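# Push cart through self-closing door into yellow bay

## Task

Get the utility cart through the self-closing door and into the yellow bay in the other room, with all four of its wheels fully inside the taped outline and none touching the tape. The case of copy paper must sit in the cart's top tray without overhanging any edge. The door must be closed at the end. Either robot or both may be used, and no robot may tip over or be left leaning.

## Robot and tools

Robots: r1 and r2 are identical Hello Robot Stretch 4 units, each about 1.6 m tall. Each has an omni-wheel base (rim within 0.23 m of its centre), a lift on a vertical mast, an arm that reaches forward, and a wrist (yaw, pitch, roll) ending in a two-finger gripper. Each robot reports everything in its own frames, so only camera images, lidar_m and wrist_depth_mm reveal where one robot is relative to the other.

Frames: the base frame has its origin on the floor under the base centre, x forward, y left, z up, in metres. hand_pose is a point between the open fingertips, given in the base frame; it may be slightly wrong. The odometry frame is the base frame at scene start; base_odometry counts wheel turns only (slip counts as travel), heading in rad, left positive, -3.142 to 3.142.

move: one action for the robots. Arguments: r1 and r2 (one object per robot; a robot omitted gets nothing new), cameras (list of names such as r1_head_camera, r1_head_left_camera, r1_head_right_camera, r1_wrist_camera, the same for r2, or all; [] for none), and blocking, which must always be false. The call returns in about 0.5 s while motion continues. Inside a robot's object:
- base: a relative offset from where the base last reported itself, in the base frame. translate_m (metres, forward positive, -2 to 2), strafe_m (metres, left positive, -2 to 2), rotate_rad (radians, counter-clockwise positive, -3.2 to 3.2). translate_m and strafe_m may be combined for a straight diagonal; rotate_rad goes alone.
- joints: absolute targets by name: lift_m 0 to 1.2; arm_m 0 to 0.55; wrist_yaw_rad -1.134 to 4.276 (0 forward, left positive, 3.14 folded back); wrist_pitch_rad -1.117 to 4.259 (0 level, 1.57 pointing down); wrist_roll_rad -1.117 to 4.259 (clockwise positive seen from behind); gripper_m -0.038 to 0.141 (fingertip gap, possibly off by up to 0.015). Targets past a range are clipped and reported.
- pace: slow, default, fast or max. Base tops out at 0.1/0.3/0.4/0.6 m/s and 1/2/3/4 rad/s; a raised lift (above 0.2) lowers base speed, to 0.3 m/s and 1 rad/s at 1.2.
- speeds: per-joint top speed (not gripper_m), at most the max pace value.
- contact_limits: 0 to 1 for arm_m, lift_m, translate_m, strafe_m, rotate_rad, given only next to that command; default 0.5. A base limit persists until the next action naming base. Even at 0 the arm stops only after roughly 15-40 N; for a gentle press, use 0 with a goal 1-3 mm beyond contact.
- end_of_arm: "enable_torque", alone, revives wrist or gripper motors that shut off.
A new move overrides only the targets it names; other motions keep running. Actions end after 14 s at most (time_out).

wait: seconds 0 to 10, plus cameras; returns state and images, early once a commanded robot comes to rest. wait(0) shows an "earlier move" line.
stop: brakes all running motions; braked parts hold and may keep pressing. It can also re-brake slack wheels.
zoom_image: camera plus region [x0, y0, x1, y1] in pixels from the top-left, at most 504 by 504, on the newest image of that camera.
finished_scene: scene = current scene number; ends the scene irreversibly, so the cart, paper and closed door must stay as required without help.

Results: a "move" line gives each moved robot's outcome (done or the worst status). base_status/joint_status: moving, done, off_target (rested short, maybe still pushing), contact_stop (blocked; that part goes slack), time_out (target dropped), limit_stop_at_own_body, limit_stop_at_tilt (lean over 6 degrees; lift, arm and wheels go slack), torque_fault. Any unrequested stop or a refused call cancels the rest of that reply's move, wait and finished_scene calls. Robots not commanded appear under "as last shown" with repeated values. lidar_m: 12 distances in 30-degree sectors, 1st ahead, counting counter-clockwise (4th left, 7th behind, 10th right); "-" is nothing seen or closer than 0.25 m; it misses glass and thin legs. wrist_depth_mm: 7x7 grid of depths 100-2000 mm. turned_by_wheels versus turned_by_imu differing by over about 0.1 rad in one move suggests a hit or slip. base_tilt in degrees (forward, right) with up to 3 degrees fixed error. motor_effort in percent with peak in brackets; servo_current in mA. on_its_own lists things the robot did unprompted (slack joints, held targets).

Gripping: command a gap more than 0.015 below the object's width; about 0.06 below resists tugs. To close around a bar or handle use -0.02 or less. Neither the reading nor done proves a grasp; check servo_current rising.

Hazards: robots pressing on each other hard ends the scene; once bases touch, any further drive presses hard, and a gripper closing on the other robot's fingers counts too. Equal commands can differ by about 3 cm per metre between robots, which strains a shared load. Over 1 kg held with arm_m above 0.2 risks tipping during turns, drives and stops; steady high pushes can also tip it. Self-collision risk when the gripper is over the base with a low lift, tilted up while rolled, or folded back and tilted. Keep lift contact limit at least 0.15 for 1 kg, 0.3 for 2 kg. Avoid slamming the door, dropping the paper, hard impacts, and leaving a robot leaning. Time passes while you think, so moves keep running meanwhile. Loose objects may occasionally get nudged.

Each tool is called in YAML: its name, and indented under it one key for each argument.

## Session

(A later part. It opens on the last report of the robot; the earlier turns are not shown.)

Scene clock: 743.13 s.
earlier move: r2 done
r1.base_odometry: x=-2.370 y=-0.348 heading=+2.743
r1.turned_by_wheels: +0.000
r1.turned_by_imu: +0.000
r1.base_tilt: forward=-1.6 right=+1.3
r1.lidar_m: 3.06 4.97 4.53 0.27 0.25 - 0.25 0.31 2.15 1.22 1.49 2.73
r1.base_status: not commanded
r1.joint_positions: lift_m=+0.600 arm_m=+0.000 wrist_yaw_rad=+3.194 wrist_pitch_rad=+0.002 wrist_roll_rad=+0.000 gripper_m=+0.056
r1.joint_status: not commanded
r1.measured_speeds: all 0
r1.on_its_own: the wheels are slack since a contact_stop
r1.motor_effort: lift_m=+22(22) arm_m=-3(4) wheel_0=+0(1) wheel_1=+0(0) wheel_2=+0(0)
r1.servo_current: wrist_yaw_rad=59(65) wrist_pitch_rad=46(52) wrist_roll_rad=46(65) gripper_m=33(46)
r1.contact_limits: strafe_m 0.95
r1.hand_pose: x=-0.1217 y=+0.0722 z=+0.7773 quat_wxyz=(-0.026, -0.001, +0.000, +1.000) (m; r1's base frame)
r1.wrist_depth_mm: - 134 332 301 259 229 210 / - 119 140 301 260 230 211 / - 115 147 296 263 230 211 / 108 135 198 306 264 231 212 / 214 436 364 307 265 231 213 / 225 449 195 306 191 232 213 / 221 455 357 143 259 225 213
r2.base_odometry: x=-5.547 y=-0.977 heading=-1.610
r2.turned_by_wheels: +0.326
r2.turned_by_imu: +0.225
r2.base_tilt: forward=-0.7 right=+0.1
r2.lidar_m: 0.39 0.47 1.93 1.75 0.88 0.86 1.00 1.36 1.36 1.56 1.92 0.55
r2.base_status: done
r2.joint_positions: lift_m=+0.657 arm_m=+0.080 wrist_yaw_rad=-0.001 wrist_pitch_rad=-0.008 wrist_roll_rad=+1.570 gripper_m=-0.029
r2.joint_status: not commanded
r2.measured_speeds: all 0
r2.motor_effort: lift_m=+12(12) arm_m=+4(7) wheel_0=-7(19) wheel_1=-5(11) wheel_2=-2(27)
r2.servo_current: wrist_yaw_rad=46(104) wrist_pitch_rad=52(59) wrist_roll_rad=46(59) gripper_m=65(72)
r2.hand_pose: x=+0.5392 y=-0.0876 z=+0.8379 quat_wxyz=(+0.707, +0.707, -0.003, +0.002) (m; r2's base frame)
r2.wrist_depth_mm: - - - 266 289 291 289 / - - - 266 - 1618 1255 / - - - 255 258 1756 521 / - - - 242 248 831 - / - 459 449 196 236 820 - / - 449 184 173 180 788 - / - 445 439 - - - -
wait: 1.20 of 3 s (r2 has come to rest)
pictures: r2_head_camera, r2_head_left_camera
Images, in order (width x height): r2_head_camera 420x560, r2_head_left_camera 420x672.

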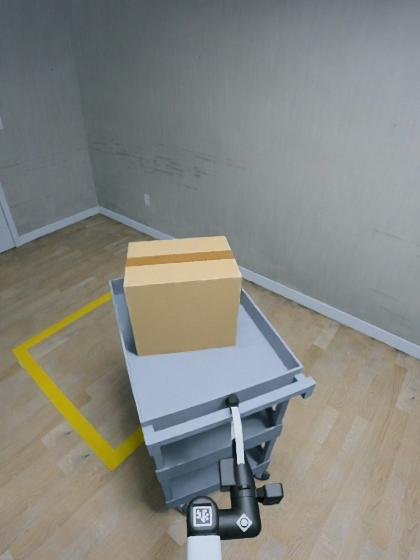

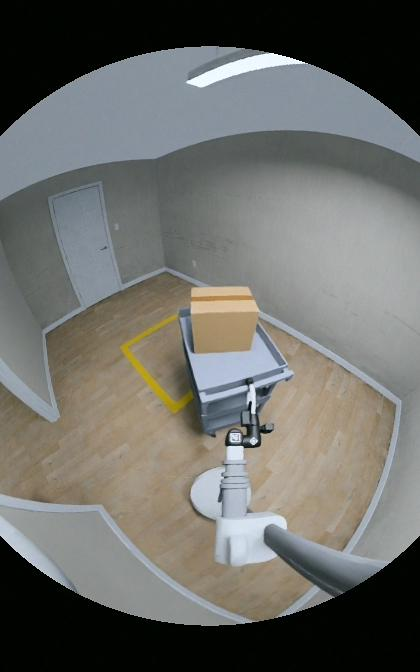

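move:
  r2: {"base":{"translate_m":0.09,"strafe_m":-0.27},"pace":"slow","contact_limits":{"translate_m":0.35}}
  blocking: false
  cameras: []

wait:
  seconds: 5
  cameras: []

move:
  r2: {"base":{"rotate_rad":0.48},"pace":"slow"}
  blocking: false
  cameras: []

wait:
  seconds: 3
  cameras: ["r2_head_camera","r2_head_left_camera","r2_head_right_camera"]

Scene clock: 750.47 s.
move: r2 moving
r1: as last shown
r1.lidar_m: 3.06 4.94 4.57 0.27 0.25 - 0.25 0.30 2.17 1.22 1.52 2.75
r1.on_its_own: the wheels are slack since a contact_stop
r1.servo_current: wrist_yaw_rad=39(46) wrist_pitch_rad=39(46) wrist_roll_rad=46(59) gripper_m=46(46)
r1.contact_limits: strafe_m 0.95
r1.wrist_depth_mm: - 133 332 301 259 229 211 / - 118 140 303 262 229 211 / - 116 147 296 263 230 211 / 108 135 198 304 263 231 212 / 216 433 359 306 265 232 213 / 226 455 195 306 191 232 213 / 222 452 357 143 260 225 213
r2.base_odometry: x=-5.559 y=-0.980 heading=-1.610
r2.turned_by_wheels: +0.000
r2.turned_by_imu: +0.001
r2.base_tilt: forward=-0.7 right=+0.1
r2.lidar_m: 0.41 0.42 1.96 1.74 0.86 0.87 1.02 1.36 1.33 1.54 1.93 0.51
r2.base_status: translate_m moving; strafe_m moving
r2.joint_positions: lift_m=+0.657 arm_m=+0.080 wrist_yaw_rad=+0.001 wrist_pitch_rad=-0.008 wrist_roll_rad=+1.570 gripper_m=-0.029
r2.joint_status: not commanded
r2.measured_speeds: translate_m=+0.015 strafe_m=-0.047 rotate_rad=+0.002 lift_m=+0.000 arm_m=+0.000 wrist_yaw_rad=+0.012 wrist_pitch_rad=+0.000 wrist_roll_rad=+0.000
r2.motor_effort: lift_m=+12(12) arm_m=+4(5) wheel_0=+9(15) wheel_1=-7(8) wheel_2=-8(8)
r2.servo_current: wrist_yaw_rad=46(59) wrist_pitch_rad=52(59) wrist_roll_rad=39(59) gripper_m=65(72)
r2.contact_limits: translate_m 0.35
r2.hand_pose: x=+0.5393 y=-0.0872 z=+0.8379 quat_wxyz=(+0.707, +0.707, -0.002, +0.003) (m; r2's base frame)
r2.wrist_depth_mm: - - - 262 287 290 287 / - - - 266 - 1618 1229 / - - - 253 257 1808 535 / - - - 243 248 831 - / - 452 449 210 235 831 - / - 449 182 175 172 778 - / - 439 436 - - - -
pictures: none
No camera images: "cameras" was empty.

Scene clock: 754.07 s.
earlier move: r2 done
r1.base_odometry: x=-2.370 y=-0.348 heading=+2.743
r1.turned_by_wheels: +0.000
r1.turned_by_imu: +0.000
r1.base_tilt: forward=-1.5 right=+1.3
r1.lidar_m: 3.08 4.92 4.57 0.27 0.25 - 0.25 0.29 2.31 1.22 1.50 2.74
r1.base_status: not commanded
r1.joint_positions: lift_m=+0.600 arm_m=+0.000 wrist_yaw_rad=+3.194 wrist_pitch_rad=+0.002 wrist_roll_rad=+0.000 gripper_m=+0.056
r1.joint_status: not commanded
r1.measured_speeds: all 0
r1.on_its_own: the wheels are slack since a contact_stop
r1.motor_effort: lift_m=+22(22) arm_m=-4(4) wheel_0=+0(1) wheel_1=+0(0) wheel_2=+0(0)
r1.servo_current: wrist_yaw_rad=46(72) wrist_pitch_rad=39(52) wrist_roll_rad=46(78) gripper_m=39(52)
r1.contact_limits: strafe_m 0.95
r1.hand_pose: x=-0.1217 y=+0.0722 z=+0.7773 quat_wxyz=(-0.026, -0.001, +0.000, +1.000) (m; r1's base frame)
r1.wrist_depth_mm: - 134 329 300 259 229 210 / - 118 141 301 262 229 211 / - 116 147 298 263 230 213 / 108 135 198 304 264 232 212 / 216 436 362 306 264 232 212 / 226 452 196 307 191 233 213 / 222 452 357 143 260 224 213
r2.base_odometry: x=-5.820 y=-1.056 heading=-1.609
r2.turned_by_wheels: +0.001
r2.turned_by_imu: +0.005
r2.base_tilt: forward=-0.7 right=+0.1
r2.lidar_m: 0.32 0.37 2.42 1.99 1.09 1.11 1.30 1.22 1.21 1.39 1.67 0.56
r2.base_status: done
r2.joint_positions: lift_m=+0.657 arm_m=+0.080 wrist_yaw_rad=+0.012 wrist_pitch_rad=-0.008 wrist_roll_rad=+1.570 gripper_m=-0.029
r2.joint_status: not commanded
r2.measured_speeds: all 0
r2.motor_effort: lift_m=+12(12) arm_m=+4(5) wheel_0=+10(18) wheel_1=-5(8) wheel_2=+4(8)
r2.servo_current: wrist_yaw_rad=52(78) wrist_pitch_rad=52(59) wrist_roll_rad=46(59) gripper_m=65(78)
r2.contact_limits: translate_m 0.35
r2.hand_pose: x=+0.5402 y=-0.0841 z=+0.8379 quat_wxyz=(+0.707, +0.707, +0.001, +0.007) (m; r2's base frame)
r2.wrist_depth_mm: - - - 301 - - 1229 / - - - 307 - 1397 1138 / - - - 248 336 1499 1255 / - - - 217 279 1808 496 / - - - 214 250 - - / - - 182 173 172 768 - / - 410 413 - - - -
wait: 3.60 of 5 s (r2 has come to rest)
pictures: none
No camera images: "cameras" was empty.

Scene clock: 754.57 s.
move: r2 moving
r1: as last shown
r1.lidar_m: 3.07 4.95 4.57 0.25 0.25 - 0.25 0.29 2.31 1.20 1.49 2.74
r1.on_its_own: the wheels are slack since a contact_stop
r1.motor_effort: lift_m=+22(22) arm_m=-3(4) wheel_0=+0(1) wheel_1=+0(0) wheel_2=+0(0)
r1.servo_current: wrist_yaw_rad=26(52) wrist_pitch_rad=39(46) wrist_roll_rad=39(65) gripper_m=39(46)
r1.contact_limits: strafe_m 0.95
r1.wrist_depth_mm: - 133 330 300 260 229 210 / - 118 141 303 263 230 211 / - 116 148 294 262 230 212 / 109 135 198 304 264 231 213 / 215 433 362 307 264 232 213 / 225 452 195 307 190 232 213 / 222 455 357 143 259 225 213
r2.base_odometry: x=-5.820 y=-1.056 heading=-1.486
r2.turned_by_wheels: +0.123
r2.turned_by_imu: +0.114
r2.base_tilt: forward=-0.8 right=+0.1
r2.lidar_m: 0.35 0.46 2.00 1.24 1.10 1.11 1.38 1.22 1.24 1.49 1.68 0.55
r2.base_status: rotate_rad moving
r2.joint_positions: lift_m=+0.657 arm_m=+0.080 wrist_yaw_rad=-0.016 wrist_pitch_rad=-0.008 wrist_roll_rad=+1.570 gripper_m=-0.029
r2.joint_status: not commanded
r2.measured_speeds: translate_m=-0.003 strafe_m=+0.002 rotate_rad=+0.491 lift_m=+0.000 arm_m=+0.000 wrist_yaw_rad=-0.071 wrist_pitch_rad=+0.000 wrist_roll_rad=+0.000
r2.motor_effort: lift_m=+12(12) arm_m=+5(5) wheel_0=-11(11) wheel_1=-11(11) wheel_2=-21(21)
r2.servo_current: wrist_yaw_rad=72(72) wrist_pitch_rad=52(52) wrist_roll_rad=46(59) gripper_m=78(78)
r2.hand_pose: x=+0.5378 y=-0.0919 z=+0.8379 quat_wxyz=(+0.707, +0.707, -0.008, -0.003) (m; r2's base frame)
r2.wrist_depth_mm: - - - 297 - - 1229 / - - - 314 343 345 349 / - - - 290 310 1576 1255 / - - - 207 268 1808 512 / - - - 190 252 - - / - 445 173 176 180 778 - / - 407 410 - - - -
pictures: none
No camera images: "cameras" was empty.

Scene clock: 755.77 s.
earlier move: r2 done
r1.base_odometry: x=-2.370 y=-0.348 heading=+2.743
r1.turned_by_wheels: +0.000
r1.turned_by_imu: +0.000
r1.base_tilt: forward=-1.5 right=+1.3
r1.lidar_m: 3.07 4.95 4.57 0.29 0.25 - 0.25 0.29 2.24 1.21 1.51 2.75
r1.base_status: not commanded
r1.joint_positions: lift_m=+0.600 arm_m=+0.000 wrist_yaw_rad=+3.194 wrist_pitch_rad=+0.002 wrist_roll_rad=+0.000 gripper_m=+0.056
r1.joint_status: not commanded
r1.measured_speeds: all 0
r1.on_its_own: the wheels are slack since a contact_stop
r1.motor_effort: lift_m=+22(22) arm_m=-3(4) wheel_0=-1(1) wheel_1=+0(0) wheel_2=+0(0)
r1.servo_current: wrist_yaw_rad=46(72) wrist_pitch_rad=52(52) wrist_roll_rad=39(65) gripper_m=46(46)
r1.contact_limits: strafe_m 0.95
r1.hand_pose: x=-0.1217 y=+0.0722 z=+0.7773 quat_wxyz=(-0.026, -0.001, +0.000, +1.000) (m; r1's base frame)
r1.wrist_depth_mm: - 133 330 301 258 229 210 / - 118 141 304 262 230 211 / - 116 147 297 263 230 212 / 108 134 198 304 263 231 211 / 216 436 364 306 264 232 212 / 226 449 196 309 191 232 214 / 222 455 359 143 260 225 213
r2.base_odometry: x=-5.820 y=-1.056 heading=-1.130
r2.turned_by_wheels: +0.356
r2.turned_by_imu: +0.263
r2.base_tilt: forward=-0.7 right=+0.1
r2.lidar_m: 0.43 0.49 2.00 1.17 1.13 1.24 1.25 1.22 1.30 1.70 1.65 0.53
r2.base_status: done
r2.joint_positions: lift_m=+0.657 arm_m=+0.080 wrist_yaw_rad=+0.000 wrist_pitch_rad=-0.008 wrist_roll_rad=+1.570 gripper_m=-0.029
r2.joint_status: not commanded
r2.measured_speeds: all 0
r2.motor_effort: lift_m=+12(12) arm_m=+5(6) wheel_0=-6(23) wheel_1=-4(12) wheel_2=-2(28)
r2.servo_current: wrist_yaw_rad=39(117) wrist_pitch_rad=52(59) wrist_roll_rad=46(59) gripper_m=65(78)
r2.hand_pose: x=+0.5392 y=-0.0875 z=+0.8379 quat_wxyz=(+0.707, +0.707, -0.003, +0.003) (m; r2's base frame)
r2.wrist_depth_mm: - - - 248 250 1499 1229 / - - - 242 244 1808 539 / - - - 238 239 831 - / - 455 445 236 235 831 - / - 455 455 213 231 820 - / - - 184 172 172 798 - / - - 469 - - - -
wait: 1.20 of 3 s (r2 has come to rest)
pictures: r2_head_camera, r2_head_left_camera, r2_head_right_camera
Images, in order (width x height): r2_head_camera 420x560, r2_head_left_camera 420x672, r2_head_right_camera 420x672.

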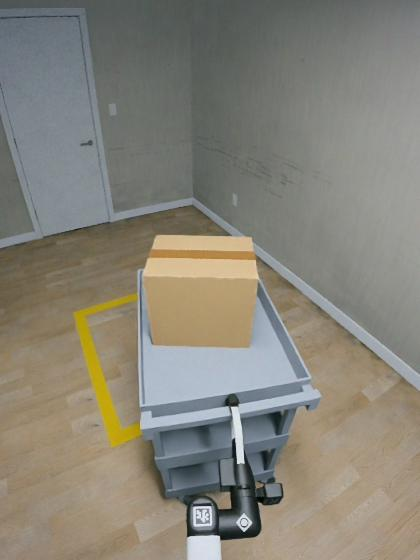

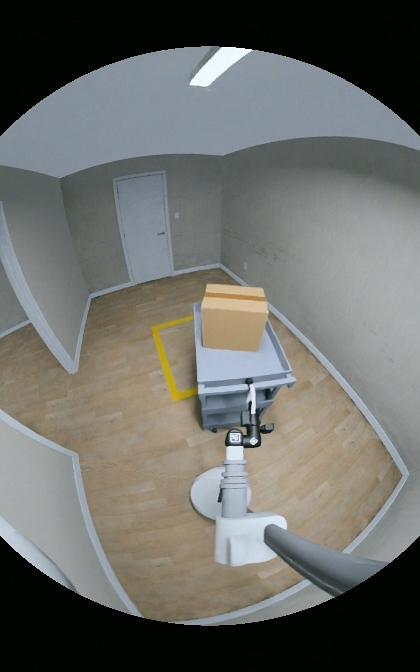

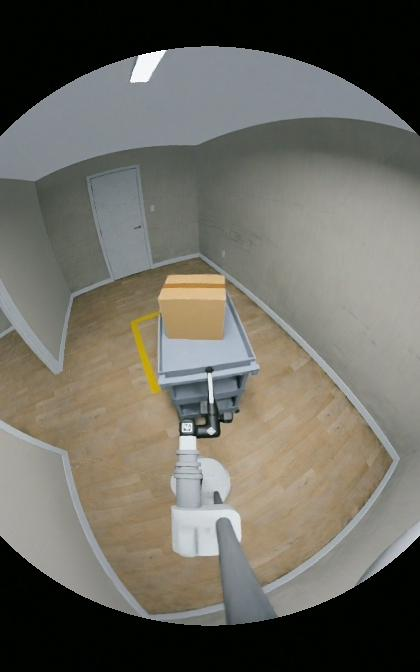

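move:
  r2: {"base":{"translate_m":0.25,"strafe_m":-0.03},"pace":"slow","contact_limits":{"translate_m":0.35}}
  blocking: false
  cameras: []

wait:
  seconds: 5
  cameras: ["r2_head_camera","r2_head_right_camera","r2_head_left_camera"]

Scene clock: 770.70 s.
move: r2 moving
r1: as last shown
r1.turned_by_imu: -0.001
r1.lidar_m: 3.06 4.95 4.59 0.26 0.25 - 0.25 0.30 2.24 1.20 1.52 2.74
r1.on_its_own: the wheels are slack since a contact_stop
r1.motor_effort: lift_m=+22(22) arm_m=-3(4) wheel_0=+0(1) wheel_1=+0(0) wheel_2=+0(0)
r1.servo_current: wrist_yaw_rad=33(59) wrist_pitch_rad=33(46) wrist_roll_rad=59(72) gripper_m=46(46)
r1.contact_limits: strafe_m 0.95
r1.wrist_depth_mm: - 134 329 301 259 229 211 / - 118 140 303 263 229 211 / - 116 147 296 262 230 212 / 108 135 198 303 263 231 213 / 216 433 362 306 265 232 213 / 226 452 196 307 191 232 213 / 221 455 357 143 260 224 214
r2.base_odometry: x=-5.816 y=-1.068 heading=-1.130
r2.turned_by_wheels: +0.000
r2.turned_by_imu: +0.002
r2.base_tilt: forward=-0.7 right=+0.1
r2.lidar_m: 0.45 0.45 2.04 1.18 1.14 1.24 1.26 1.24 1.31 1.70 1.64 0.52
r2.base_status: translate_m moving; strafe_m moving
r2.joint_positions: lift_m=+0.657 arm_m=+0.080 wrist_yaw_rad=-0.002 wrist_pitch_rad=-0.008 wrist_roll_rad=+1.570 gripper_m=-0.029
r2.joint_status: not commanded
r2.measured_speeds: translate_m=+0.050 strafe_m=-0.006 rotate_rad=-0.003 lift_m=+0.000 arm_m=+0.000 wrist_yaw_rad=-0.009 wrist_pitch_rad=+0.000 wrist_roll_rad=+0.000
r2.motor_effort: lift_m=+12(12) arm_m=+5(5) wheel_0=+8(9) wheel_1=+5(8) wheel_2=-15(15)
r2.servo_current: wrist_yaw_rad=46(65) wrist_pitch_rad=52(52) wrist_roll_rad=39(65) gripper_m=72(72)
r2.contact_limits: translate_m 0.35
r2.hand_pose: x=+0.5391 y=-0.0879 z=+0.8379 quat_wxyz=(+0.707, +0.707, -0.003, +0.002) (m; r2's base frame)
r2.wrist_depth_mm: - - - 251 252 1537 1229 / - - - 245 246 1808 1229 / - - - 238 241 1863 - / - - 442 236 235 831 - / - 459 452 208 231 798 - / - - 181 176 171 809 - / - 154 462 - - - -
pictures: none
No camera images: "cameras" was empty.

Scene clock: 774.00 s.
earlier move: r2 done
r1.base_odometry: x=-2.370 y=-0.348 heading=+2.743
r1.turned_by_wheels: +0.000
r1.turned_by_imu: +0.000
r1.base_tilt: forward=-1.5 right=+1.3
r1.lidar_m: 3.06 4.94 4.55 0.25 0.25 - 0.25 0.29 2.30 1.21 1.49 2.75
r1.base_status: not commanded
r1.joint_positions: lift_m=+0.600 arm_m=+0.000 wrist_yaw_rad=+3.194 wrist_pitch_rad=+0.002 wrist_roll_rad=+0.000 gripper_m=+0.056
r1.joint_status: not commanded
r1.measured_speeds: all 0
r1.on_its_own: the wheels are slack since a contact_stop
r1.motor_effort: lift_m=+22(22) arm_m=-4(4) wheel_0=+0(1) wheel_1=+0(1) wheel_2=+0(0)
r1.servo_current: wrist_yaw_rad=59(65) wrist_pitch_rad=52(52) wrist_roll_rad=33(72) gripper_m=39(52)
r1.contact_limits: strafe_m 0.95
r1.hand_pose: x=-0.1217 y=+0.0722 z=+0.7773 quat_wxyz=(-0.026, -0.001, +0.000, +1.000) (m; r1's base frame)
r1.wrist_depth_mm: - 134 330 301 259 229 210 / - 118 141 303 264 229 210 / - 116 147 297 263 231 212 / 108 135 198 304 263 231 213 / 216 433 364 306 264 232 213 / 226 452 195 307 191 232 213 / 222 455 359 143 259 224 213
r2.base_odometry: x=-5.740 y=-1.295 heading=-1.129
r2.turned_by_wheels: +0.001
r2.turned_by_imu: +0.003
r2.base_tilt: forward=-0.7 right=+0.0
r2.lidar_m: 0.44 0.44 1.94 1.31 1.28 1.35 1.46 1.41 1.54 1.54 1.51 0.50
r2.base_status: done
r2.joint_positions: lift_m=+0.657 arm_m=+0.080 wrist_yaw_rad=+0.002 wrist_pitch_rad=-0.008 wrist_roll_rad=+1.570 gripper_m=-0.029
r2.joint_status: not commanded
r2.measured_speeds: all 0
r2.motor_effort: lift_m=+12(12) arm_m=+4(5) wheel_0=+10(15) wheel_1=+5(8) wheel_2=-5(17)
r2.servo_current: wrist_yaw_rad=65(65) wrist_pitch_rad=52(59) wrist_roll_rad=52(65) gripper_m=72(78)
r2.contact_limits: translate_m 0.35
r2.hand_pose: x=+0.5394 y=-0.0868 z=+0.8379 quat_wxyz=(+0.707, +0.707, -0.002, +0.004) (m; r2's base frame)
r2.wrist_depth_mm: - - - 196 257 281 1078 / - - - 248 249 1808 1255 / - - - 241 245 1808 - / - - 449 236 236 831 - / - 455 449 230 232 820 - / - - 185 174 172 798 - / - 466 459 - - - -
wait: 3.30 of 5 s (r2 has come to rest)
pictures: r2_head_camera, r2_head_left_camera, r2_head_right_camera
Images, in order (width x height): r2_head_camera 420x560, r2_head_left_camera 420x672, r2_head_right_camera 420x672.

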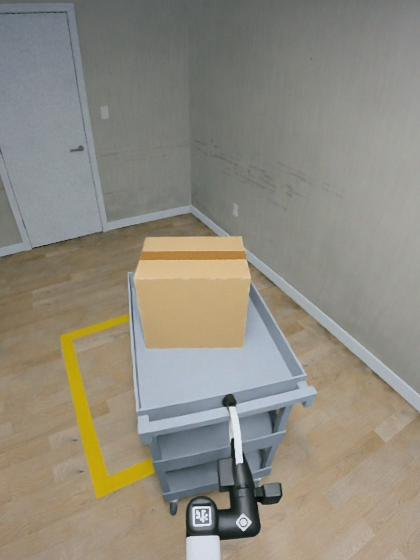

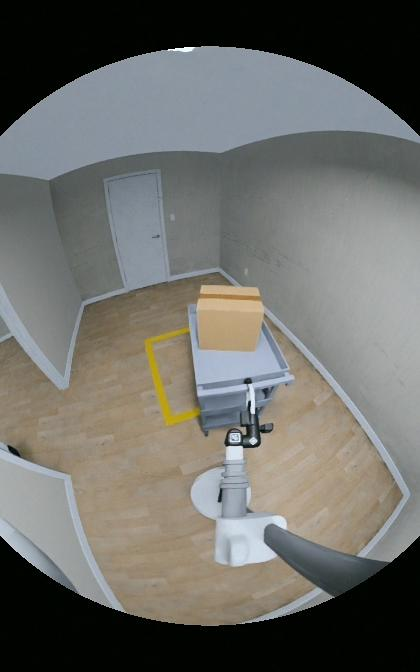

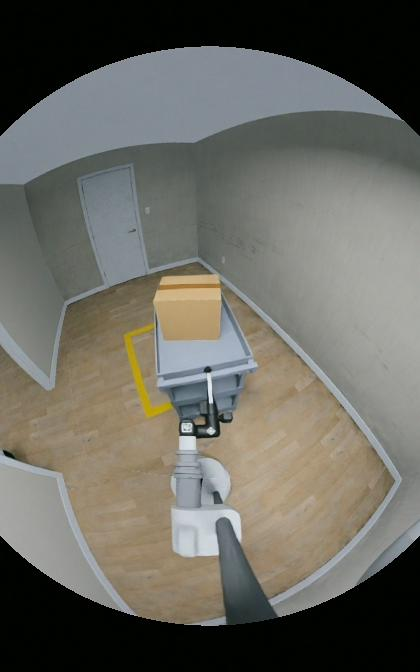

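zoom_image:
  camera: "r2_head_camera"
  region: [50, 230, 350, 530]

Scaled by 1.680 from the camera's 420x560 image, which has a finer 1200x1600 frame.

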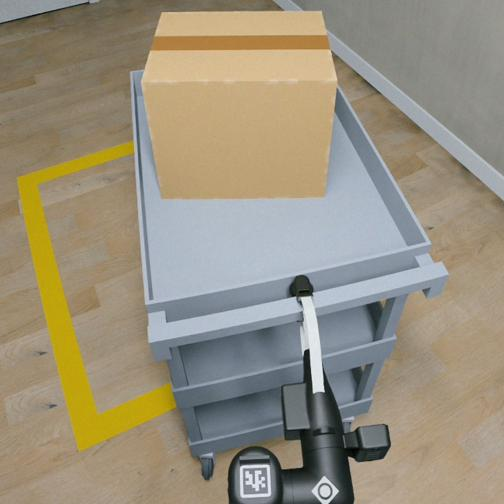

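move:
  r2: {"base":{"translate_m":0.1,"strafe_m":-0.27},"pace":"slow","contact_limits":{"translate_m":0.35}}
  blocking: false
  cameras: []

wait:
  seconds: 5
  cameras: []

move:
  r2: {"base":{"rotate_rad":0.48},"pace":"slow"}
  blocking: false
  cameras: []

wait:
  seconds: 3
  cameras: []

move:
  r2: {"base":{"translate_m":0.1,"strafe_m":-0.27},"pace":"slow","contact_limits":{"translate_m":0.35}}
  blocking: false
  cameras: []

wait:
  seconds: 5
  cameras: ["r2_head_camera","r2_head_left_camera"]

Scene clock: 804.57 s.
move: r2 moving
r1: as last shown
r1.turned_by_imu: -0.002
r1.base_tilt: forward=-1.6 right=+1.3
r1.lidar_m: 3.06 4.94 4.55 0.27 0.25 - 0.25 0.31 2.31 1.21 1.53 2.74
r1.on_its_own: the wheels are slack since a contact_stop
r1.motor_effort: lift_m=+22(22) arm_m=-3(4) wheel_0=+0(0) wheel_1=+0(0) wheel_2=+0(0)
r1.servo_current: wrist_yaw_rad=65(65) wrist_pitch_rad=39(46) wrist_roll_rad=46(52) gripper_m=33(52)
r1.contact_limits: strafe_m 0.95
r1.wrist_depth_mm: - 134 332 303 260 229 210 / - 118 140 303 262 230 211 / - 116 147 296 262 230 212 / 109 135 198 304 262 231 213 / 215 433 364 303 265 231 212 / 225 452 195 306 191 232 213 / 222 455 357 143 260 224 213
r2.base_odometry: x=-5.749 y=-1.304 heading=-1.129
r2.turned_by_wheels: +0.000
r2.turned_by_imu: +0.005
r2.base_tilt: forward=-0.7 right=+0.0
r2.lidar_m: 0.44 0.45 1.93 1.31 1.29 1.36 1.46 1.41 1.54 1.54 1.51 0.51
r2.base_status: translate_m moving; strafe_m moving
r2.joint_positions: lift_m=+0.657 arm_m=+0.080 wrist_yaw_rad=+0.004 wrist_pitch_rad=-0.008 wrist_roll_rad=+1.570 gripper_m=-0.029
r2.joint_status: not commanded
r2.measured_speeds: translate_m=+0.017 strafe_m=-0.046 rotate_rad=+0.003 lift_m=+0.000 arm_m=+0.000 wrist_yaw_rad=+0.007 wrist_pitch_rad=+0.000 wrist_roll_rad=+0.000
r2.motor_effort: lift_m=+12(12) arm_m=+5(5) wheel_0=+14(16) wheel_1=-5(7) wheel_2=-6(8)
r2.servo_current: wrist_yaw_rad=39(52) wrist_pitch_rad=46(59) wrist_roll_rad=39(59) gripper_m=72(72)
r2.contact_limits: translate_m 0.35
r2.hand_pose: x=+0.5395 y=-0.0864 z=+0.8379 quat_wxyz=(+0.707, +0.707, -0.001, +0.004) (m; r2's base frame)
r2.wrist_depth_mm: - - - 198 258 278 1098 / - - - 248 251 1756 1229 / - - - 242 245 1808 - / - - 449 236 237 831 - / - 455 452 211 232 820 - / - - 186 174 172 788 - / - 466 455 - - - -
pictures: none
No camera images: "cameras" was empty.

Scene clock: 808.20 s.
earlier move: r2 done
r1.base_odometry: x=-2.370 y=-0.348 heading=+2.743
r1.turned_by_wheels: +0.000
r1.turned_by_imu: +0.000
r1.base_tilt: forward=-1.6 right=+1.3
r1.lidar_m: 3.06 4.92 4.57 0.26 0.25 - 0.25 0.31 2.51 1.22 1.51 2.74
r1.base_status: not commanded
r1.joint_positions: lift_m=+0.600 arm_m=+0.000 wrist_yaw_rad=+3.194 wrist_pitch_rad=+0.002 wrist_roll_rad=+0.000 gripper_m=+0.056
r1.joint_status: not commanded
r1.measured_speeds: all 0
r1.on_its_own: the wheels are slack since a contact_stop
r1.motor_effort: lift_m=+22(22) arm_m=-4(4) wheel_0=+0(1) wheel_1=+0(1) wheel_2=+0(0)
r1.servo_current: wrist_yaw_rad=39(72) wrist_pitch_rad=39(52) wrist_roll_rad=59(65) gripper_m=39(52)
r1.contact_limits: strafe_m 0.95
r1.hand_pose: x=-0.1217 y=+0.0722 z=+0.7773 quat_wxyz=(-0.026, -0.001, +0.000, +1.000) (m; r1's base frame)
r1.wrist_depth_mm: - 133 329 301 260 229 210 / - 118 140 300 262 230 211 / - 116 147 297 264 231 211 / 108 135 198 304 262 232 213 / 216 436 364 306 264 231 213 / 225 452 196 306 191 233 213 / 221 459 357 143 260 224 213
r2.base_odometry: x=-5.941 y=-1.501 heading=-1.129
r2.turned_by_wheels: +0.000
r2.turned_by_imu: +0.004
r2.base_tilt: forward=-0.7 right=+0.1
r2.lidar_m: 0.37 0.36 2.16 1.60 1.55 1.67 1.44 1.41 1.50 1.25 1.23 0.57
r2.base_status: done
r2.joint_positions: lift_m=+0.657 arm_m=+0.080 wrist_yaw_rad=+0.009 wrist_pitch_rad=-0.008 wrist_roll_rad=+1.570 gripper_m=-0.029
r2.joint_status: not commanded
r2.measured_speeds: all 0
r2.motor_effort: lift_m=+12(12) arm_m=+4(5) wheel_0=+10(18) wheel_1=-4(7) wheel_2=+3(8)
r2.servo_current: wrist_yaw_rad=65(72) wrist_pitch_rad=52(59) wrist_roll_rad=39(59) gripper_m=72(78)
r2.contact_limits: translate_m 0.35
r2.hand_pose: x=+0.5400 y=-0.0847 z=+0.8379 quat_wxyz=(+0.707, +0.707, +0.001, +0.006) (m; r2's base frame)
r2.wrist_depth_mm: - - - 286 - - 1160 / - - - 306 330 334 336 / - - - 285 303 1708 1281 / - - - 208 268 1863 508 / - - - 237 244 1863 - / - 449 182 173 180 809 - / - 418 413 - - - -
wait: 3.63 of 5 s (r2 has come to rest)
pictures: none
No camera images: "cameras" was empty.

Scene clock: 808.70 s.
move: r2 moving
r1: as last shown
r1.lidar_m: 3.08 4.97 4.57 0.25 0.25 - 0.25 0.29 2.51 1.21 1.52 2.75
r1.on_its_own: the wheels are slack since a contact_stop
r1.motor_effort: lift_m=+22(22) arm_m=-4(4) wheel_0=+0(0) wheel_1=+0(0) wheel_2=+0(0)
r1.servo_current: wrist_yaw_rad=65(65) wrist_pitch_rad=52(52) wrist_roll_rad=52(65) gripper_m=33(46)
r1.contact_limits: strafe_m 0.95
r1.wrist_depth_mm: - 134 330 300 260 229 209 / - 118 141 301 262 230 211 / - 116 147 297 262 231 211 / 108 135 198 304 264 231 212 / 216 436 364 306 264 233 213 / 225 452 196 306 191 233 213 / 221 449 357 142 260 224 213
r2.base_odometry: x=-5.941 y=-1.500 heading=-1.006
r2.turned_by_wheels: +0.123
r2.turned_by_imu: +0.115
r2.base_tilt: forward=-0.8 right=+0.1
r2.lidar_m: 0.35 0.46 2.17 1.58 1.55 1.69 1.41 1.41 1.49 1.25 1.23 0.54
r2.base_status: rotate_rad moving
r2.joint_positions: lift_m=+0.657 arm_m=+0.080 wrist_yaw_rad=-0.017 wrist_pitch_rad=-0.008 wrist_roll_rad=+1.570 gripper_m=-0.029
r2.joint_status: not commanded
r2.measured_speeds: translate_m=-0.007 strafe_m=+0.004 rotate_rad=+0.489 lift_m=+0.000 arm_m=+0.000 wrist_yaw_rad=-0.076 wrist_pitch_rad=+0.000 wrist_roll_rad=+0.000
r2.motor_effort: lift_m=+12(12) arm_m=+5(5) wheel_0=-11(14) wheel_1=-11(11) wheel_2=-21(21)
r2.servo_current: wrist_yaw_rad=85(85) wrist_pitch_rad=59(59) wrist_roll_rad=46(52) gripper_m=65(72)
r2.hand_pose: x=+0.5377 y=-0.0922 z=+0.8379 quat_wxyz=(+0.707, +0.707, -0.009, -0.003) (m; r2's base frame)
r2.wrist_depth_mm: - - - 277 - - 1205 / - - - 303 327 330 329 / - - - 273 296 1708 1308 / - - - 251 259 1863 539 / - - 449 187 241 - - / - 445 180 169 180 809 - / - 413 415 - - - -
pictures: none
No camera images: "cameras" was empty.

Scene clock: 809.87 s.
earlier move: r2 done
r1.base_odometry: x=-2.370 y=-0.348 heading=+2.743
r1.turned_by_wheels: +0.000
r1.turned_by_imu: +0.000
r1.base_tilt: forward=-1.6 right=+1.3
r1.lidar_m: 3.06 4.94 4.56 0.26 0.25 - 0.25 0.29 2.47 1.18 1.53 2.73
r1.base_status: not commanded
r1.joint_positions: lift_m=+0.600 arm_m=+0.000 wrist_yaw_rad=+3.194 wrist_pitch_rad=+0.002 wrist_roll_rad=+0.000 gripper_m=+0.056
r1.joint_status: not commanded
r1.measured_speeds: all 0
r1.on_its_own: the wheels are slack since a contact_stop
r1.motor_effort: lift_m=+22(22) arm_m=-3(4) wheel_0=+0(1) wheel_1=+0(0) wheel_2=+0(0)
r1.servo_current: wrist_yaw_rad=52(65) wrist_pitch_rad=46(52) wrist_roll_rad=46(65) gripper_m=39(46)
r1.contact_limits: strafe_m 0.95
r1.hand_pose: x=-0.1217 y=+0.0722 z=+0.7773 quat_wxyz=(-0.026, -0.001, +0.000, +1.000) (m; r1's base frame)
r1.wrist_depth_mm: - 134 330 301 260 229 211 / - 118 140 303 262 231 211 / - 116 147 296 263 230 211 / 108 135 198 306 264 231 212 / 216 436 362 306 264 231 213 / 225 452 196 307 191 232 213 / 221 455 355 143 260 224 214
r2.base_odometry: x=-5.941 y=-1.501 heading=-0.650
r2.turned_by_wheels: +0.356
r2.turned_by_imu: +0.257
r2.base_tilt: forward=-0.7 right=+0.0
r2.lidar_m: 0.47 0.50 2.18 1.59 1.64 1.51 1.42 1.45 1.29 1.20 1.25 0.51
r2.base_status: done
r2.joint_positions: lift_m=+0.657 arm_m=+0.080 wrist_yaw_rad=-0.007 wrist_pitch_rad=-0.008 wrist_roll_rad=+1.570 gripper_m=-0.029
r2.joint_status: not commanded
r2.measured_speeds: all 0
r2.motor_effort: lift_m=+12(12) arm_m=+4(6) wheel_0=-7(23) wheel_1=-6(12) wheel_2=-5(27)
r2.servo_current: wrist_yaw_rad=46(130) wrist_pitch_rad=39(59) wrist_roll_rad=59(65) gripper_m=65(78)
r2.hand_pose: x=+0.5387 y=-0.0893 z=+0.8379 quat_wxyz=(+0.707, +0.707, -0.005, +0.000) (m; r2's base frame)
r2.wrist_depth_mm: - - - 174 231 1808 1308 / - - - 232 230 1863 - / - - 500 232 230 820 - / - 452 449 231 229 820 - / - - 459 196 229 809 - / - - 181 172 171 - - / - - 492 - - - -
wait: 1.17 of 3 s (r2 has come to rest)
pictures: none
No camera images: "cameras" was empty.

Scene clock: 810.37 s.
move: r2 moving
r1: as last shown
r1.base_tilt: forward=-1.5 right=+1.3
r1.lidar_m: 3.08 4.95 4.55 0.25 0.25 - 0.25 0.30 2.47 1.23 1.50 2.73
r1.on_its_own: the wheels are slack since a contact_stop
r1.servo_current: wrist_yaw_rad=46(52) wrist_pitch_rad=33(52) wrist_roll_rad=52(59) gripper_m=39(46)
r1.contact_limits: strafe_m 0.95
r1.wrist_depth_mm: - 134 330 301 259 229 211 / - 118 140 301 263 230 211 / - 116 147 296 263 230 212 / 108 135 199 304 264 230 213 / 216 433 362 304 265 233 213 / 225 455 196 307 191 232 213 / 221 455 357 143 260 225 213
r2.base_odometry: x=-5.945 y=-1.512 heading=-0.650
r2.turned_by_wheels: +0.000
r2.turned_by_imu: +0.000
r2.base_tilt: forward=-0.7 right=+0.0
r2.lidar_m: 0.47 0.50 2.16 1.61 1.64 1.50 1.41 1.44 1.28 1.17 1.22 0.48
r2.base_status: translate_m moving; strafe_m moving
r2.joint_positions: lift_m=+0.657 arm_m=+0.080 wrist_yaw_rad=-0.003 wrist_pitch_rad=-0.008 wrist_roll_rad=+1.570 gripper_m=-0.029
r2.joint_status: not commanded
r2.measured_speeds: translate_m=+0.017 strafe_m=-0.046 rotate_rad=+0.000 lift_m=+0.000 arm_m=+0.000 wrist_yaw_rad=+0.014 wrist_pitch_rad=+0.000 wrist_roll_rad=+0.000
r2.motor_effort: lift_m=+12(12) arm_m=+4(4) wheel_0=+12(12) wheel_1=-7(9) wheel_2=-9(10)
r2.servo_current: wrist_yaw_rad=46(72) wrist_pitch_rad=46(59) wrist_roll_rad=52(52) gripper_m=72(78)
r2.contact_limits: translate_m 0.35
r2.hand_pose: x=+0.5390 y=-0.0883 z=+0.8379 quat_wxyz=(+0.707, +0.707, -0.004, +0.002) (m; r2's base frame)
r2.wrist_depth_mm: - - - 230 230 1808 1205 / - - - 229 229 1808 - / - - 433 230 229 809 - / - 452 442 229 229 809 - / - 469 459 205 229 809 - / - - 183 180 170 - - / - - 492 - - 1863 -
pictures: none
No camera images: "cameras" was empty.

Scene clock: 814.00 s.
earlier move: r2 done
r1.base_odometry: x=-2.370 y=-0.348 heading=+2.743
r1.turned_by_wheels: +0.000
r1.turned_by_imu: +0.000
r1.base_tilt: forward=-1.5 right=+1.3
r1.lidar_m: 3.07 4.97 4.56 0.28 0.25 - 0.25 0.28 2.61 1.20 1.51 2.72
r1.base_status: not commanded
r1.joint_positions: lift_m=+0.600 arm_m=+0.000 wrist_yaw_rad=+3.194 wrist_pitch_rad=+0.002 wrist_roll_rad=+0.000 gripper_m=+0.056
r1.joint_status: not commanded
r1.measured_speeds: all 0
r1.on_its_own: the wheels are slack since a contact_stop
r1.motor_effort: lift_m=+22(22) arm_m=-3(4) wheel_0=+0(1) wheel_1=+0(0) wheel_2=+0(0)
r1.servo_current: wrist_yaw_rad=39(72) wrist_pitch_rad=33(52) wrist_roll_rad=46(72) gripper_m=46(46)
r1.contact_limits: strafe_m 0.95
r1.hand_pose: x=-0.1217 y=+0.0722 z=+0.7773 quat_wxyz=(-0.026, -0.001, +0.000, +1.000) (m; r1's base frame)
r1.wrist_depth_mm: - 134 330 301 260 229 210 / - 118 140 304 262 229 211 / - 116 147 297 263 230 211 / 108 135 198 304 264 231 213 / 216 433 362 306 264 231 213 / 226 455 196 307 191 232 212 / 222 459 359 143 259 225 213
r2.base_odometry: x=-6.025 y=-1.776 heading=-0.649
r2.turned_by_wheels: +0.001
r2.turned_by_imu: +0.004
r2.base_tilt: forward=-0.7 right=+0.1
r2.lidar_m: 0.40 0.43 2.35 1.86 1.95 1.60 1.48 1.43 1.01 0.92 0.96 0.55
r2.base_status: done
r2.joint_positions: lift_m=+0.657 arm_m=+0.080 wrist_yaw_rad=+0.008 wrist_pitch_rad=-0.008 wrist_roll_rad=+1.570 gripper_m=-0.029
r2.joint_status: not commanded
r2.measured_speeds: all 0
r2.motor_effort: lift_m=+12(12) arm_m=+4(4) wheel_0=+10(18) wheel_1=-2(9) wheel_2=+1(11)
r2.servo_current: wrist_yaw_rad=59(72) wrist_pitch_rad=52(59) wrist_roll_rad=46(59) gripper_m=78(78)
r2.contact_limits: translate_m 0.35
r2.hand_pose: x=+0.5400 y=-0.0851 z=+0.8379 quat_wxyz=(+0.707, +0.707, +0.000, +0.006) (m; r2's base frame)
r2.wrist_depth_mm: - - - 265 290 290 290 / - - - 268 - 1808 1229 / - - - 255 262 1863 508 / - - - 243 250 831 - / - 455 449 211 236 809 - / - 452 185 176 171 788 - / - 445 442 - - - -
wait: 3.63 of 5 s (r2 has come to rest)
pictures: r2_head_camera, r2_head_left_camera
Images, in order (width x height): r2_head_camera 420x560, r2_head_left_camera 420x672.

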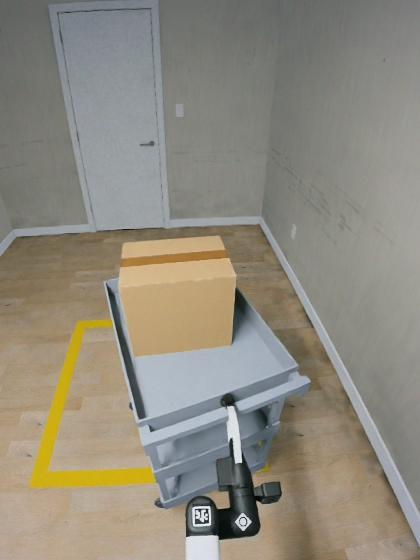

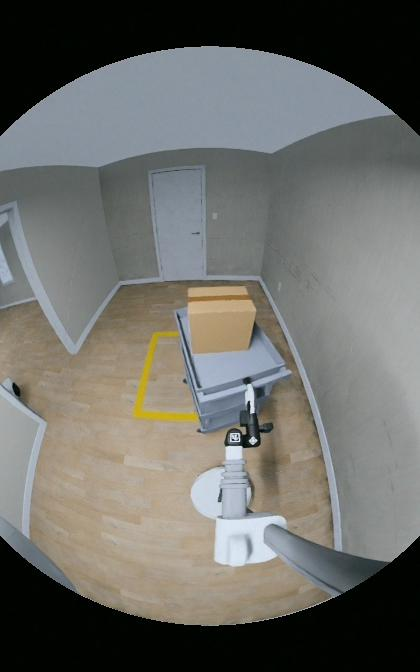

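move:
  r2: {"base":{"translate_m":0.32,"strafe_m":0.14},"pace":"slow","contact_limits":{"translate_m":0.35}}
  blocking: false
  cameras: []

wait:
  seconds: 6
  cameras: ["r2_head_camera","r2_head_left_camera"]

zoom_image:
  camera: "r2_head_camera"
  region: [20, 230, 320, 530]

Scene clock: 824.17 s.
move: r2 moving
r1: as last shown
r1.turned_by_imu: -0.001
r1.lidar_m: 3.09 4.93 4.57 0.29 0.25 - 0.25 0.32 2.63 1.21 1.51 2.73
r1.on_its_own: the wheels are slack since a contact_stop
r1.motor_effort: lift_m=+22(22) arm_m=-4(4) wheel_0=-1(1) wheel_1=+0(0) wheel_2=+0(0)
r1.servo_current: wrist_yaw_rad=33(59) wrist_pitch_rad=39(46) wrist_roll_rad=59(59) gripper_m=39(46)
r1.contact_limits: strafe_m 0.95
r1.wrist_depth_mm: - 133 327 303 260 228 210 / - 118 141 301 262 230 211 / - 116 147 298 262 230 212 / 108 135 198 306 263 232 213 / 216 433 359 306 263 232 213 / 225 449 196 307 191 233 213 / 222 455 357 143 262 225 213
r2.base_odometry: x=-6.012 y=-1.779 heading=-0.649
r2.turned_by_wheels: +0.000
r2.turned_by_imu: +0.002
r2.base_tilt: forward=-0.7 right=+0.1
r2.lidar_m: 0.41 0.44 2.30 1.84 1.92 1.61 1.51 1.42 1.00 0.92 0.98 0.55
r2.base_status: translate_m moving; strafe_m moving
r2.joint_positions: lift_m=+0.657 arm_m=+0.080 wrist_yaw_rad=+0.001 wrist_pitch_rad=-0.008 wrist_roll_rad=+1.570 gripper_m=-0.029
r2.joint_status: not commanded
r2.measured_speeds: translate_m=+0.049 strafe_m=+0.021 rotate_rad=-0.006 lift_m=+0.000 arm_m=+0.000 wrist_yaw_rad=-0.048 wrist_pitch_rad=+0.000 wrist_roll_rad=+0.000
r2.motor_effort: lift_m=+12(12) arm_m=+3(4) wheel_0=+7(13) wheel_1=+9(9) wheel_2=-12(12)
r2.servo_current: wrist_yaw_rad=39(59) wrist_pitch_rad=59(59) wrist_roll_rad=46(65) gripper_m=65(72)
r2.contact_limits: translate_m 0.35
r2.hand_pose: x=+0.5394 y=-0.0871 z=+0.8379 quat_wxyz=(+0.707, +0.707, -0.002, +0.003) (m; r2's base frame)
r2.wrist_depth_mm: - - - 266 297 300 297 / - - - 273 314 1708 1229 / - - - 259 265 1863 504 / - - - 244 250 831 - / - 455 449 208 236 831 - / - 449 181 178 171 788 - / - 436 436 - - - -
pictures: none
No camera images: "cameras" was empty.

Scene clock: 828.37 s.
earlier move: r2 done
r1.base_odometry: x=-2.370 y=-0.348 heading=+2.743
r1.turned_by_wheels: +0.000
r1.turned_by_imu: +0.000
r1.base_tilt: forward=-1.5 right=+1.3
r1.lidar_m: 3.07 4.95 4.57 0.25 0.25 - 0.25 0.29 2.53 1.21 1.50 2.73
r1.base_status: not commanded
r1.joint_positions: lift_m=+0.600 arm_m=+0.000 wrist_yaw_rad=+3.194 wrist_pitch_rad=+0.002 wrist_roll_rad=+0.000 gripper_m=+0.056
r1.joint_status: not commanded
r1.measured_speeds: all 0
r1.on_its_own: the wheels are slack since a contact_stop
r1.motor_effort: lift_m=+22(22) arm_m=-3(4) wheel_0=+1(1) wheel_1=+0(0) wheel_2=+0(0)
r1.servo_current: wrist_yaw_rad=33(78) wrist_pitch_rad=39(52) wrist_roll_rad=46(65) gripper_m=33(52)
r1.contact_limits: strafe_m 0.95
r1.hand_pose: x=-0.1217 y=+0.0722 z=+0.7773 quat_wxyz=(-0.026, -0.001, +0.000, +1.000) (m; r1's base frame)
r1.wrist_depth_mm: - 134 329 301 262 229 210 / - 118 140 303 262 229 211 / - 116 147 296 263 230 211 / 108 135 198 306 264 231 212 / 215 436 364 306 265 232 213 / 226 452 195 306 190 234 214 / 221 452 357 143 260 224 213
r2.base_odometry: x=-5.685 y=-1.858 heading=-0.650
r2.turned_by_wheels: -0.001
r2.turned_by_imu: -0.011
r2.base_tilt: forward=-0.7 right=+0.1
r2.lidar_m: 0.47 2.74 2.05 1.77 1.81 1.97 1.83 1.61 1.13 1.05 1.08 0.51
r2.base_status: done
r2.joint_positions: lift_m=+0.657 arm_m=+0.080 wrist_yaw_rad=-0.011 wrist_pitch_rad=-0.008 wrist_roll_rad=+1.570 gripper_m=-0.029
r2.joint_status: not commanded
r2.measured_speeds: all 0
r2.motor_effort: lift_m=+12(12) arm_m=+4(4) wheel_0=-1(13) wheel_1=+2(9) wheel_2=-10(23)
r2.servo_current: wrist_yaw_rad=65(85) wrist_pitch_rad=46(59) wrist_roll_rad=46(65) gripper_m=72(78)
r2.contact_limits: translate_m 0.35
r2.hand_pose: x=+0.5383 y=-0.0907 z=+0.8379 quat_wxyz=(+0.707, +0.707, -0.007, -0.001) (m; r2's base frame)
r2.wrist_depth_mm: - - - 230 229 1618 1205 / - - - 229 229 1808 - / - - 436 229 229 820 - / - 455 442 229 228 820 - / - - 462 201 227 820 - / - - 182 170 175 - - / - - 488 - - 1708 -
wait: 4.20 of 6 s (r2 has come to rest)
pictures: r2_head_camera, r2_head_left_camera
Images, in order (width x height): r2_head_camera 420x560, r2_head_left_camera 420x672.

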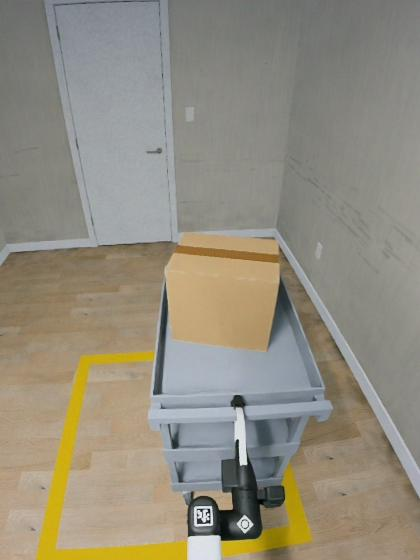

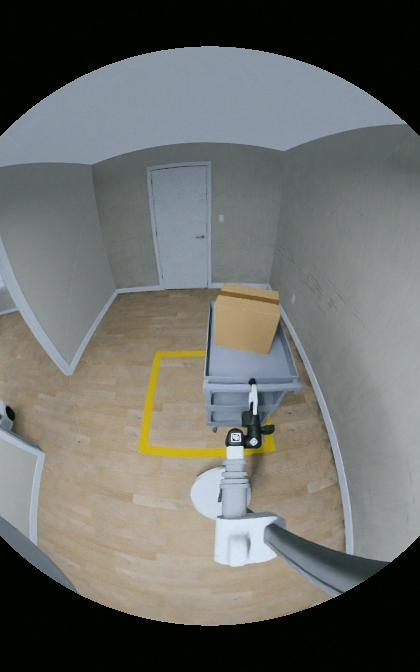

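Scaled by 1.680 from the camera's 420x560 image, which has a finer 1200x1600 frame.

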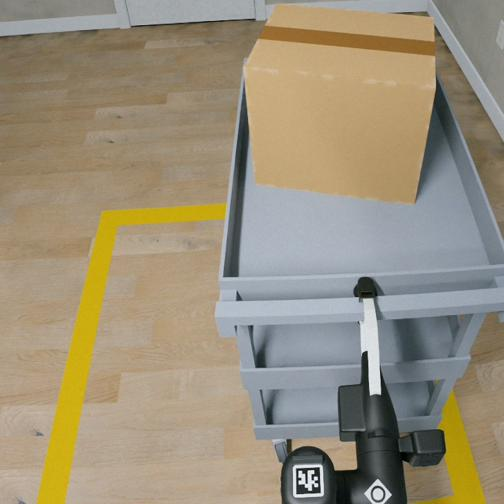

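move:
  r2: {"base":{"translate_m":-0.28,"strafe_m":-0.3},"pace":"slow","contact_limits":{"translate_m":0.35}}
  blocking: false
  cameras: []

wait:
  seconds: 6
  cameras: ["r2_head_camera"]

Scene clock: 853.00 s.
move: r2 moving
r1: as last shown
r1.turned_by_imu: -0.002
r1.base_tilt: forward=-1.6 right=+1.3
r1.lidar_m: 3.09 4.95 4.56 0.29 0.25 - 0.25 0.29 2.54 1.21 1.52 2.74
r1.on_its_own: the wheels are slack since a contact_stop
r1.motor_effort: lift_m=+22(22) arm_m=-4(4) wheel_0=+0(1) wheel_1=+0(0) wheel_2=+0(0)
r1.servo_current: wrist_yaw_rad=52(59) wrist_pitch_rad=39(52) wrist_roll_rad=52(52) gripper_m=46(46)
r1.contact_limits: strafe_m 0.95
r1.wrist_depth_mm: - 134 332 301 260 229 210 / - 118 140 301 262 229 211 / - 116 147 296 262 231 211 / 108 135 198 303 263 231 213 / 216 433 364 307 263 232 213 / 226 455 195 306 191 232 214 / 221 455 355 143 259 224 213
r2.base_odometry: x=-5.698 y=-1.860 heading=-0.650
r2.turned_by_wheels: +0.000
r2.turned_by_imu: +0.004
r2.base_tilt: forward=-0.7 right=+0.1
r2.lidar_m: 0.45 2.74 2.06 1.75 1.82 1.95 1.82 1.60 1.10 1.04 1.07 0.50
r2.base_status: translate_m moving; strafe_m moving
r2.joint_positions: lift_m=+0.657 arm_m=+0.080 wrist_yaw_rad=-0.005 wrist_pitch_rad=-0.008 wrist_roll_rad=+1.570 gripper_m=-0.029
r2.joint_status: not commanded
r2.measured_speeds: translate_m=-0.035 strafe_m=-0.036 rotate_rad=+0.000 lift_m=+0.000 arm_m=+0.000 wrist_yaw_rad=+0.005 wrist_pitch_rad=+0.000 wrist_roll_rad=+0.000
r2.motor_effort: lift_m=+12(12) arm_m=+3(4) wheel_0=-1(6) wheel_1=-9(11) wheel_2=+11(11)
r2.servo_current: wrist_yaw_rad=46(78) wrist_pitch_rad=52(52) wrist_roll_rad=46(52) gripper_m=72(78)
r2.contact_limits: translate_m 0.35
r2.hand_pose: x=+0.5389 y=-0.0887 z=+0.8379 quat_wxyz=(+0.707, +0.707, -0.004, +0.001) (m; r2's base frame)
r2.wrist_depth_mm: - - - 228 228 1576 1281 / - - - 228 228 1808 - / - - 436 229 228 820 - / - 455 445 229 228 820 - / - - 459 215 229 820 - / - - 182 171 180 - - / - - 496 - - - -
pictures: none
No camera images: "cameras" was empty.

Scene clock: 857.87 s.
earlier move: r2 done
r1.base_odometry: x=-2.370 y=-0.348 heading=+2.743
r1.turned_by_wheels: +0.000
r1.turned_by_imu: +0.000
r1.base_tilt: forward=-1.6 right=+1.3
r1.lidar_m: 3.06 4.93 4.60 0.27 0.25 - 0.25 0.32 2.79 1.21 1.50 2.74
r1.base_status: not commanded
r1.joint_positions: lift_m=+0.600 arm_m=+0.000 wrist_yaw_rad=+3.194 wrist_pitch_rad=+0.002 wrist_roll_rad=+0.000 gripper_m=+0.056
r1.joint_status: not commanded
r1.measured_speeds: all 0
r1.on_its_own: the wheels are slack since a contact_stop
r1.motor_effort: lift_m=+22(22) arm_m=-4(4) wheel_0=+0(1) wheel_1=+0(0) wheel_2=+0(0)
r1.servo_current: wrist_yaw_rad=46(65) wrist_pitch_rad=46(52) wrist_roll_rad=39(72) gripper_m=46(46)
r1.contact_limits: strafe_m 0.95
r1.hand_pose: x=-0.1217 y=+0.0722 z=+0.7773 quat_wxyz=(-0.026, -0.001, +0.000, +1.000) (m; r1's base frame)
r1.wrist_depth_mm: - 134 330 300 260 229 211 / - 118 141 300 264 231 211 / - 116 147 296 263 232 212 / 108 135 198 303 263 231 213 / 215 433 362 304 263 230 213 / 226 452 195 307 191 232 213 / 222 455 357 143 260 224 213
r2.base_odometry: x=-6.090 y=-1.928 heading=-0.649
r2.turned_by_wheels: +0.000
r2.turned_by_imu: +0.001
r2.base_tilt: forward=-0.6 right=+0.1
r2.lidar_m: 0.41 0.44 2.43 2.02 2.09 1.63 1.53 1.16 0.81 0.76 0.78 0.53
r2.base_status: done
r2.joint_positions: lift_m=+0.657 arm_m=+0.080 wrist_yaw_rad=+0.007 wrist_pitch_rad=-0.008 wrist_roll_rad=+1.570 gripper_m=-0.029
r2.joint_status: not commanded
r2.measured_speeds: all 0
r2.motor_effort: lift_m=+12(12) arm_m=-3(4) wheel_0=+3(13) wheel_1=-4(11) wheel_2=+9(16)
r2.servo_current: wrist_yaw_rad=46(78) wrist_pitch_rad=52(59) wrist_roll_rad=39(65) gripper_m=72(78)
r2.contact_limits: translate_m 0.35
r2.hand_pose: x=+0.5398 y=-0.0855 z=+0.8379 quat_wxyz=(+0.707, +0.707, +0.000, +0.005) (m; r2's base frame)
r2.wrist_depth_mm: - - - 273 298 301 301 / - - - 273 283 1661 1255 / - - - 260 265 1863 508 / - - - 245 254 831 - / - 455 455 206 237 842 - / - 449 184 175 170 788 - / - 442 436 - 213 - -
wait: 4.87 of 6 s (r2 has come to rest)
pictures: r2_head_camera
Images, in order (width x height): r2_head_camera 420x560.

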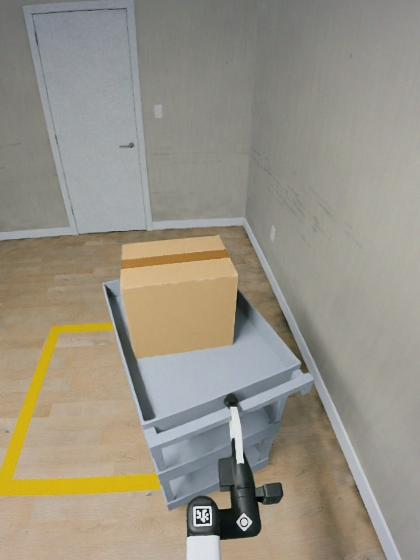

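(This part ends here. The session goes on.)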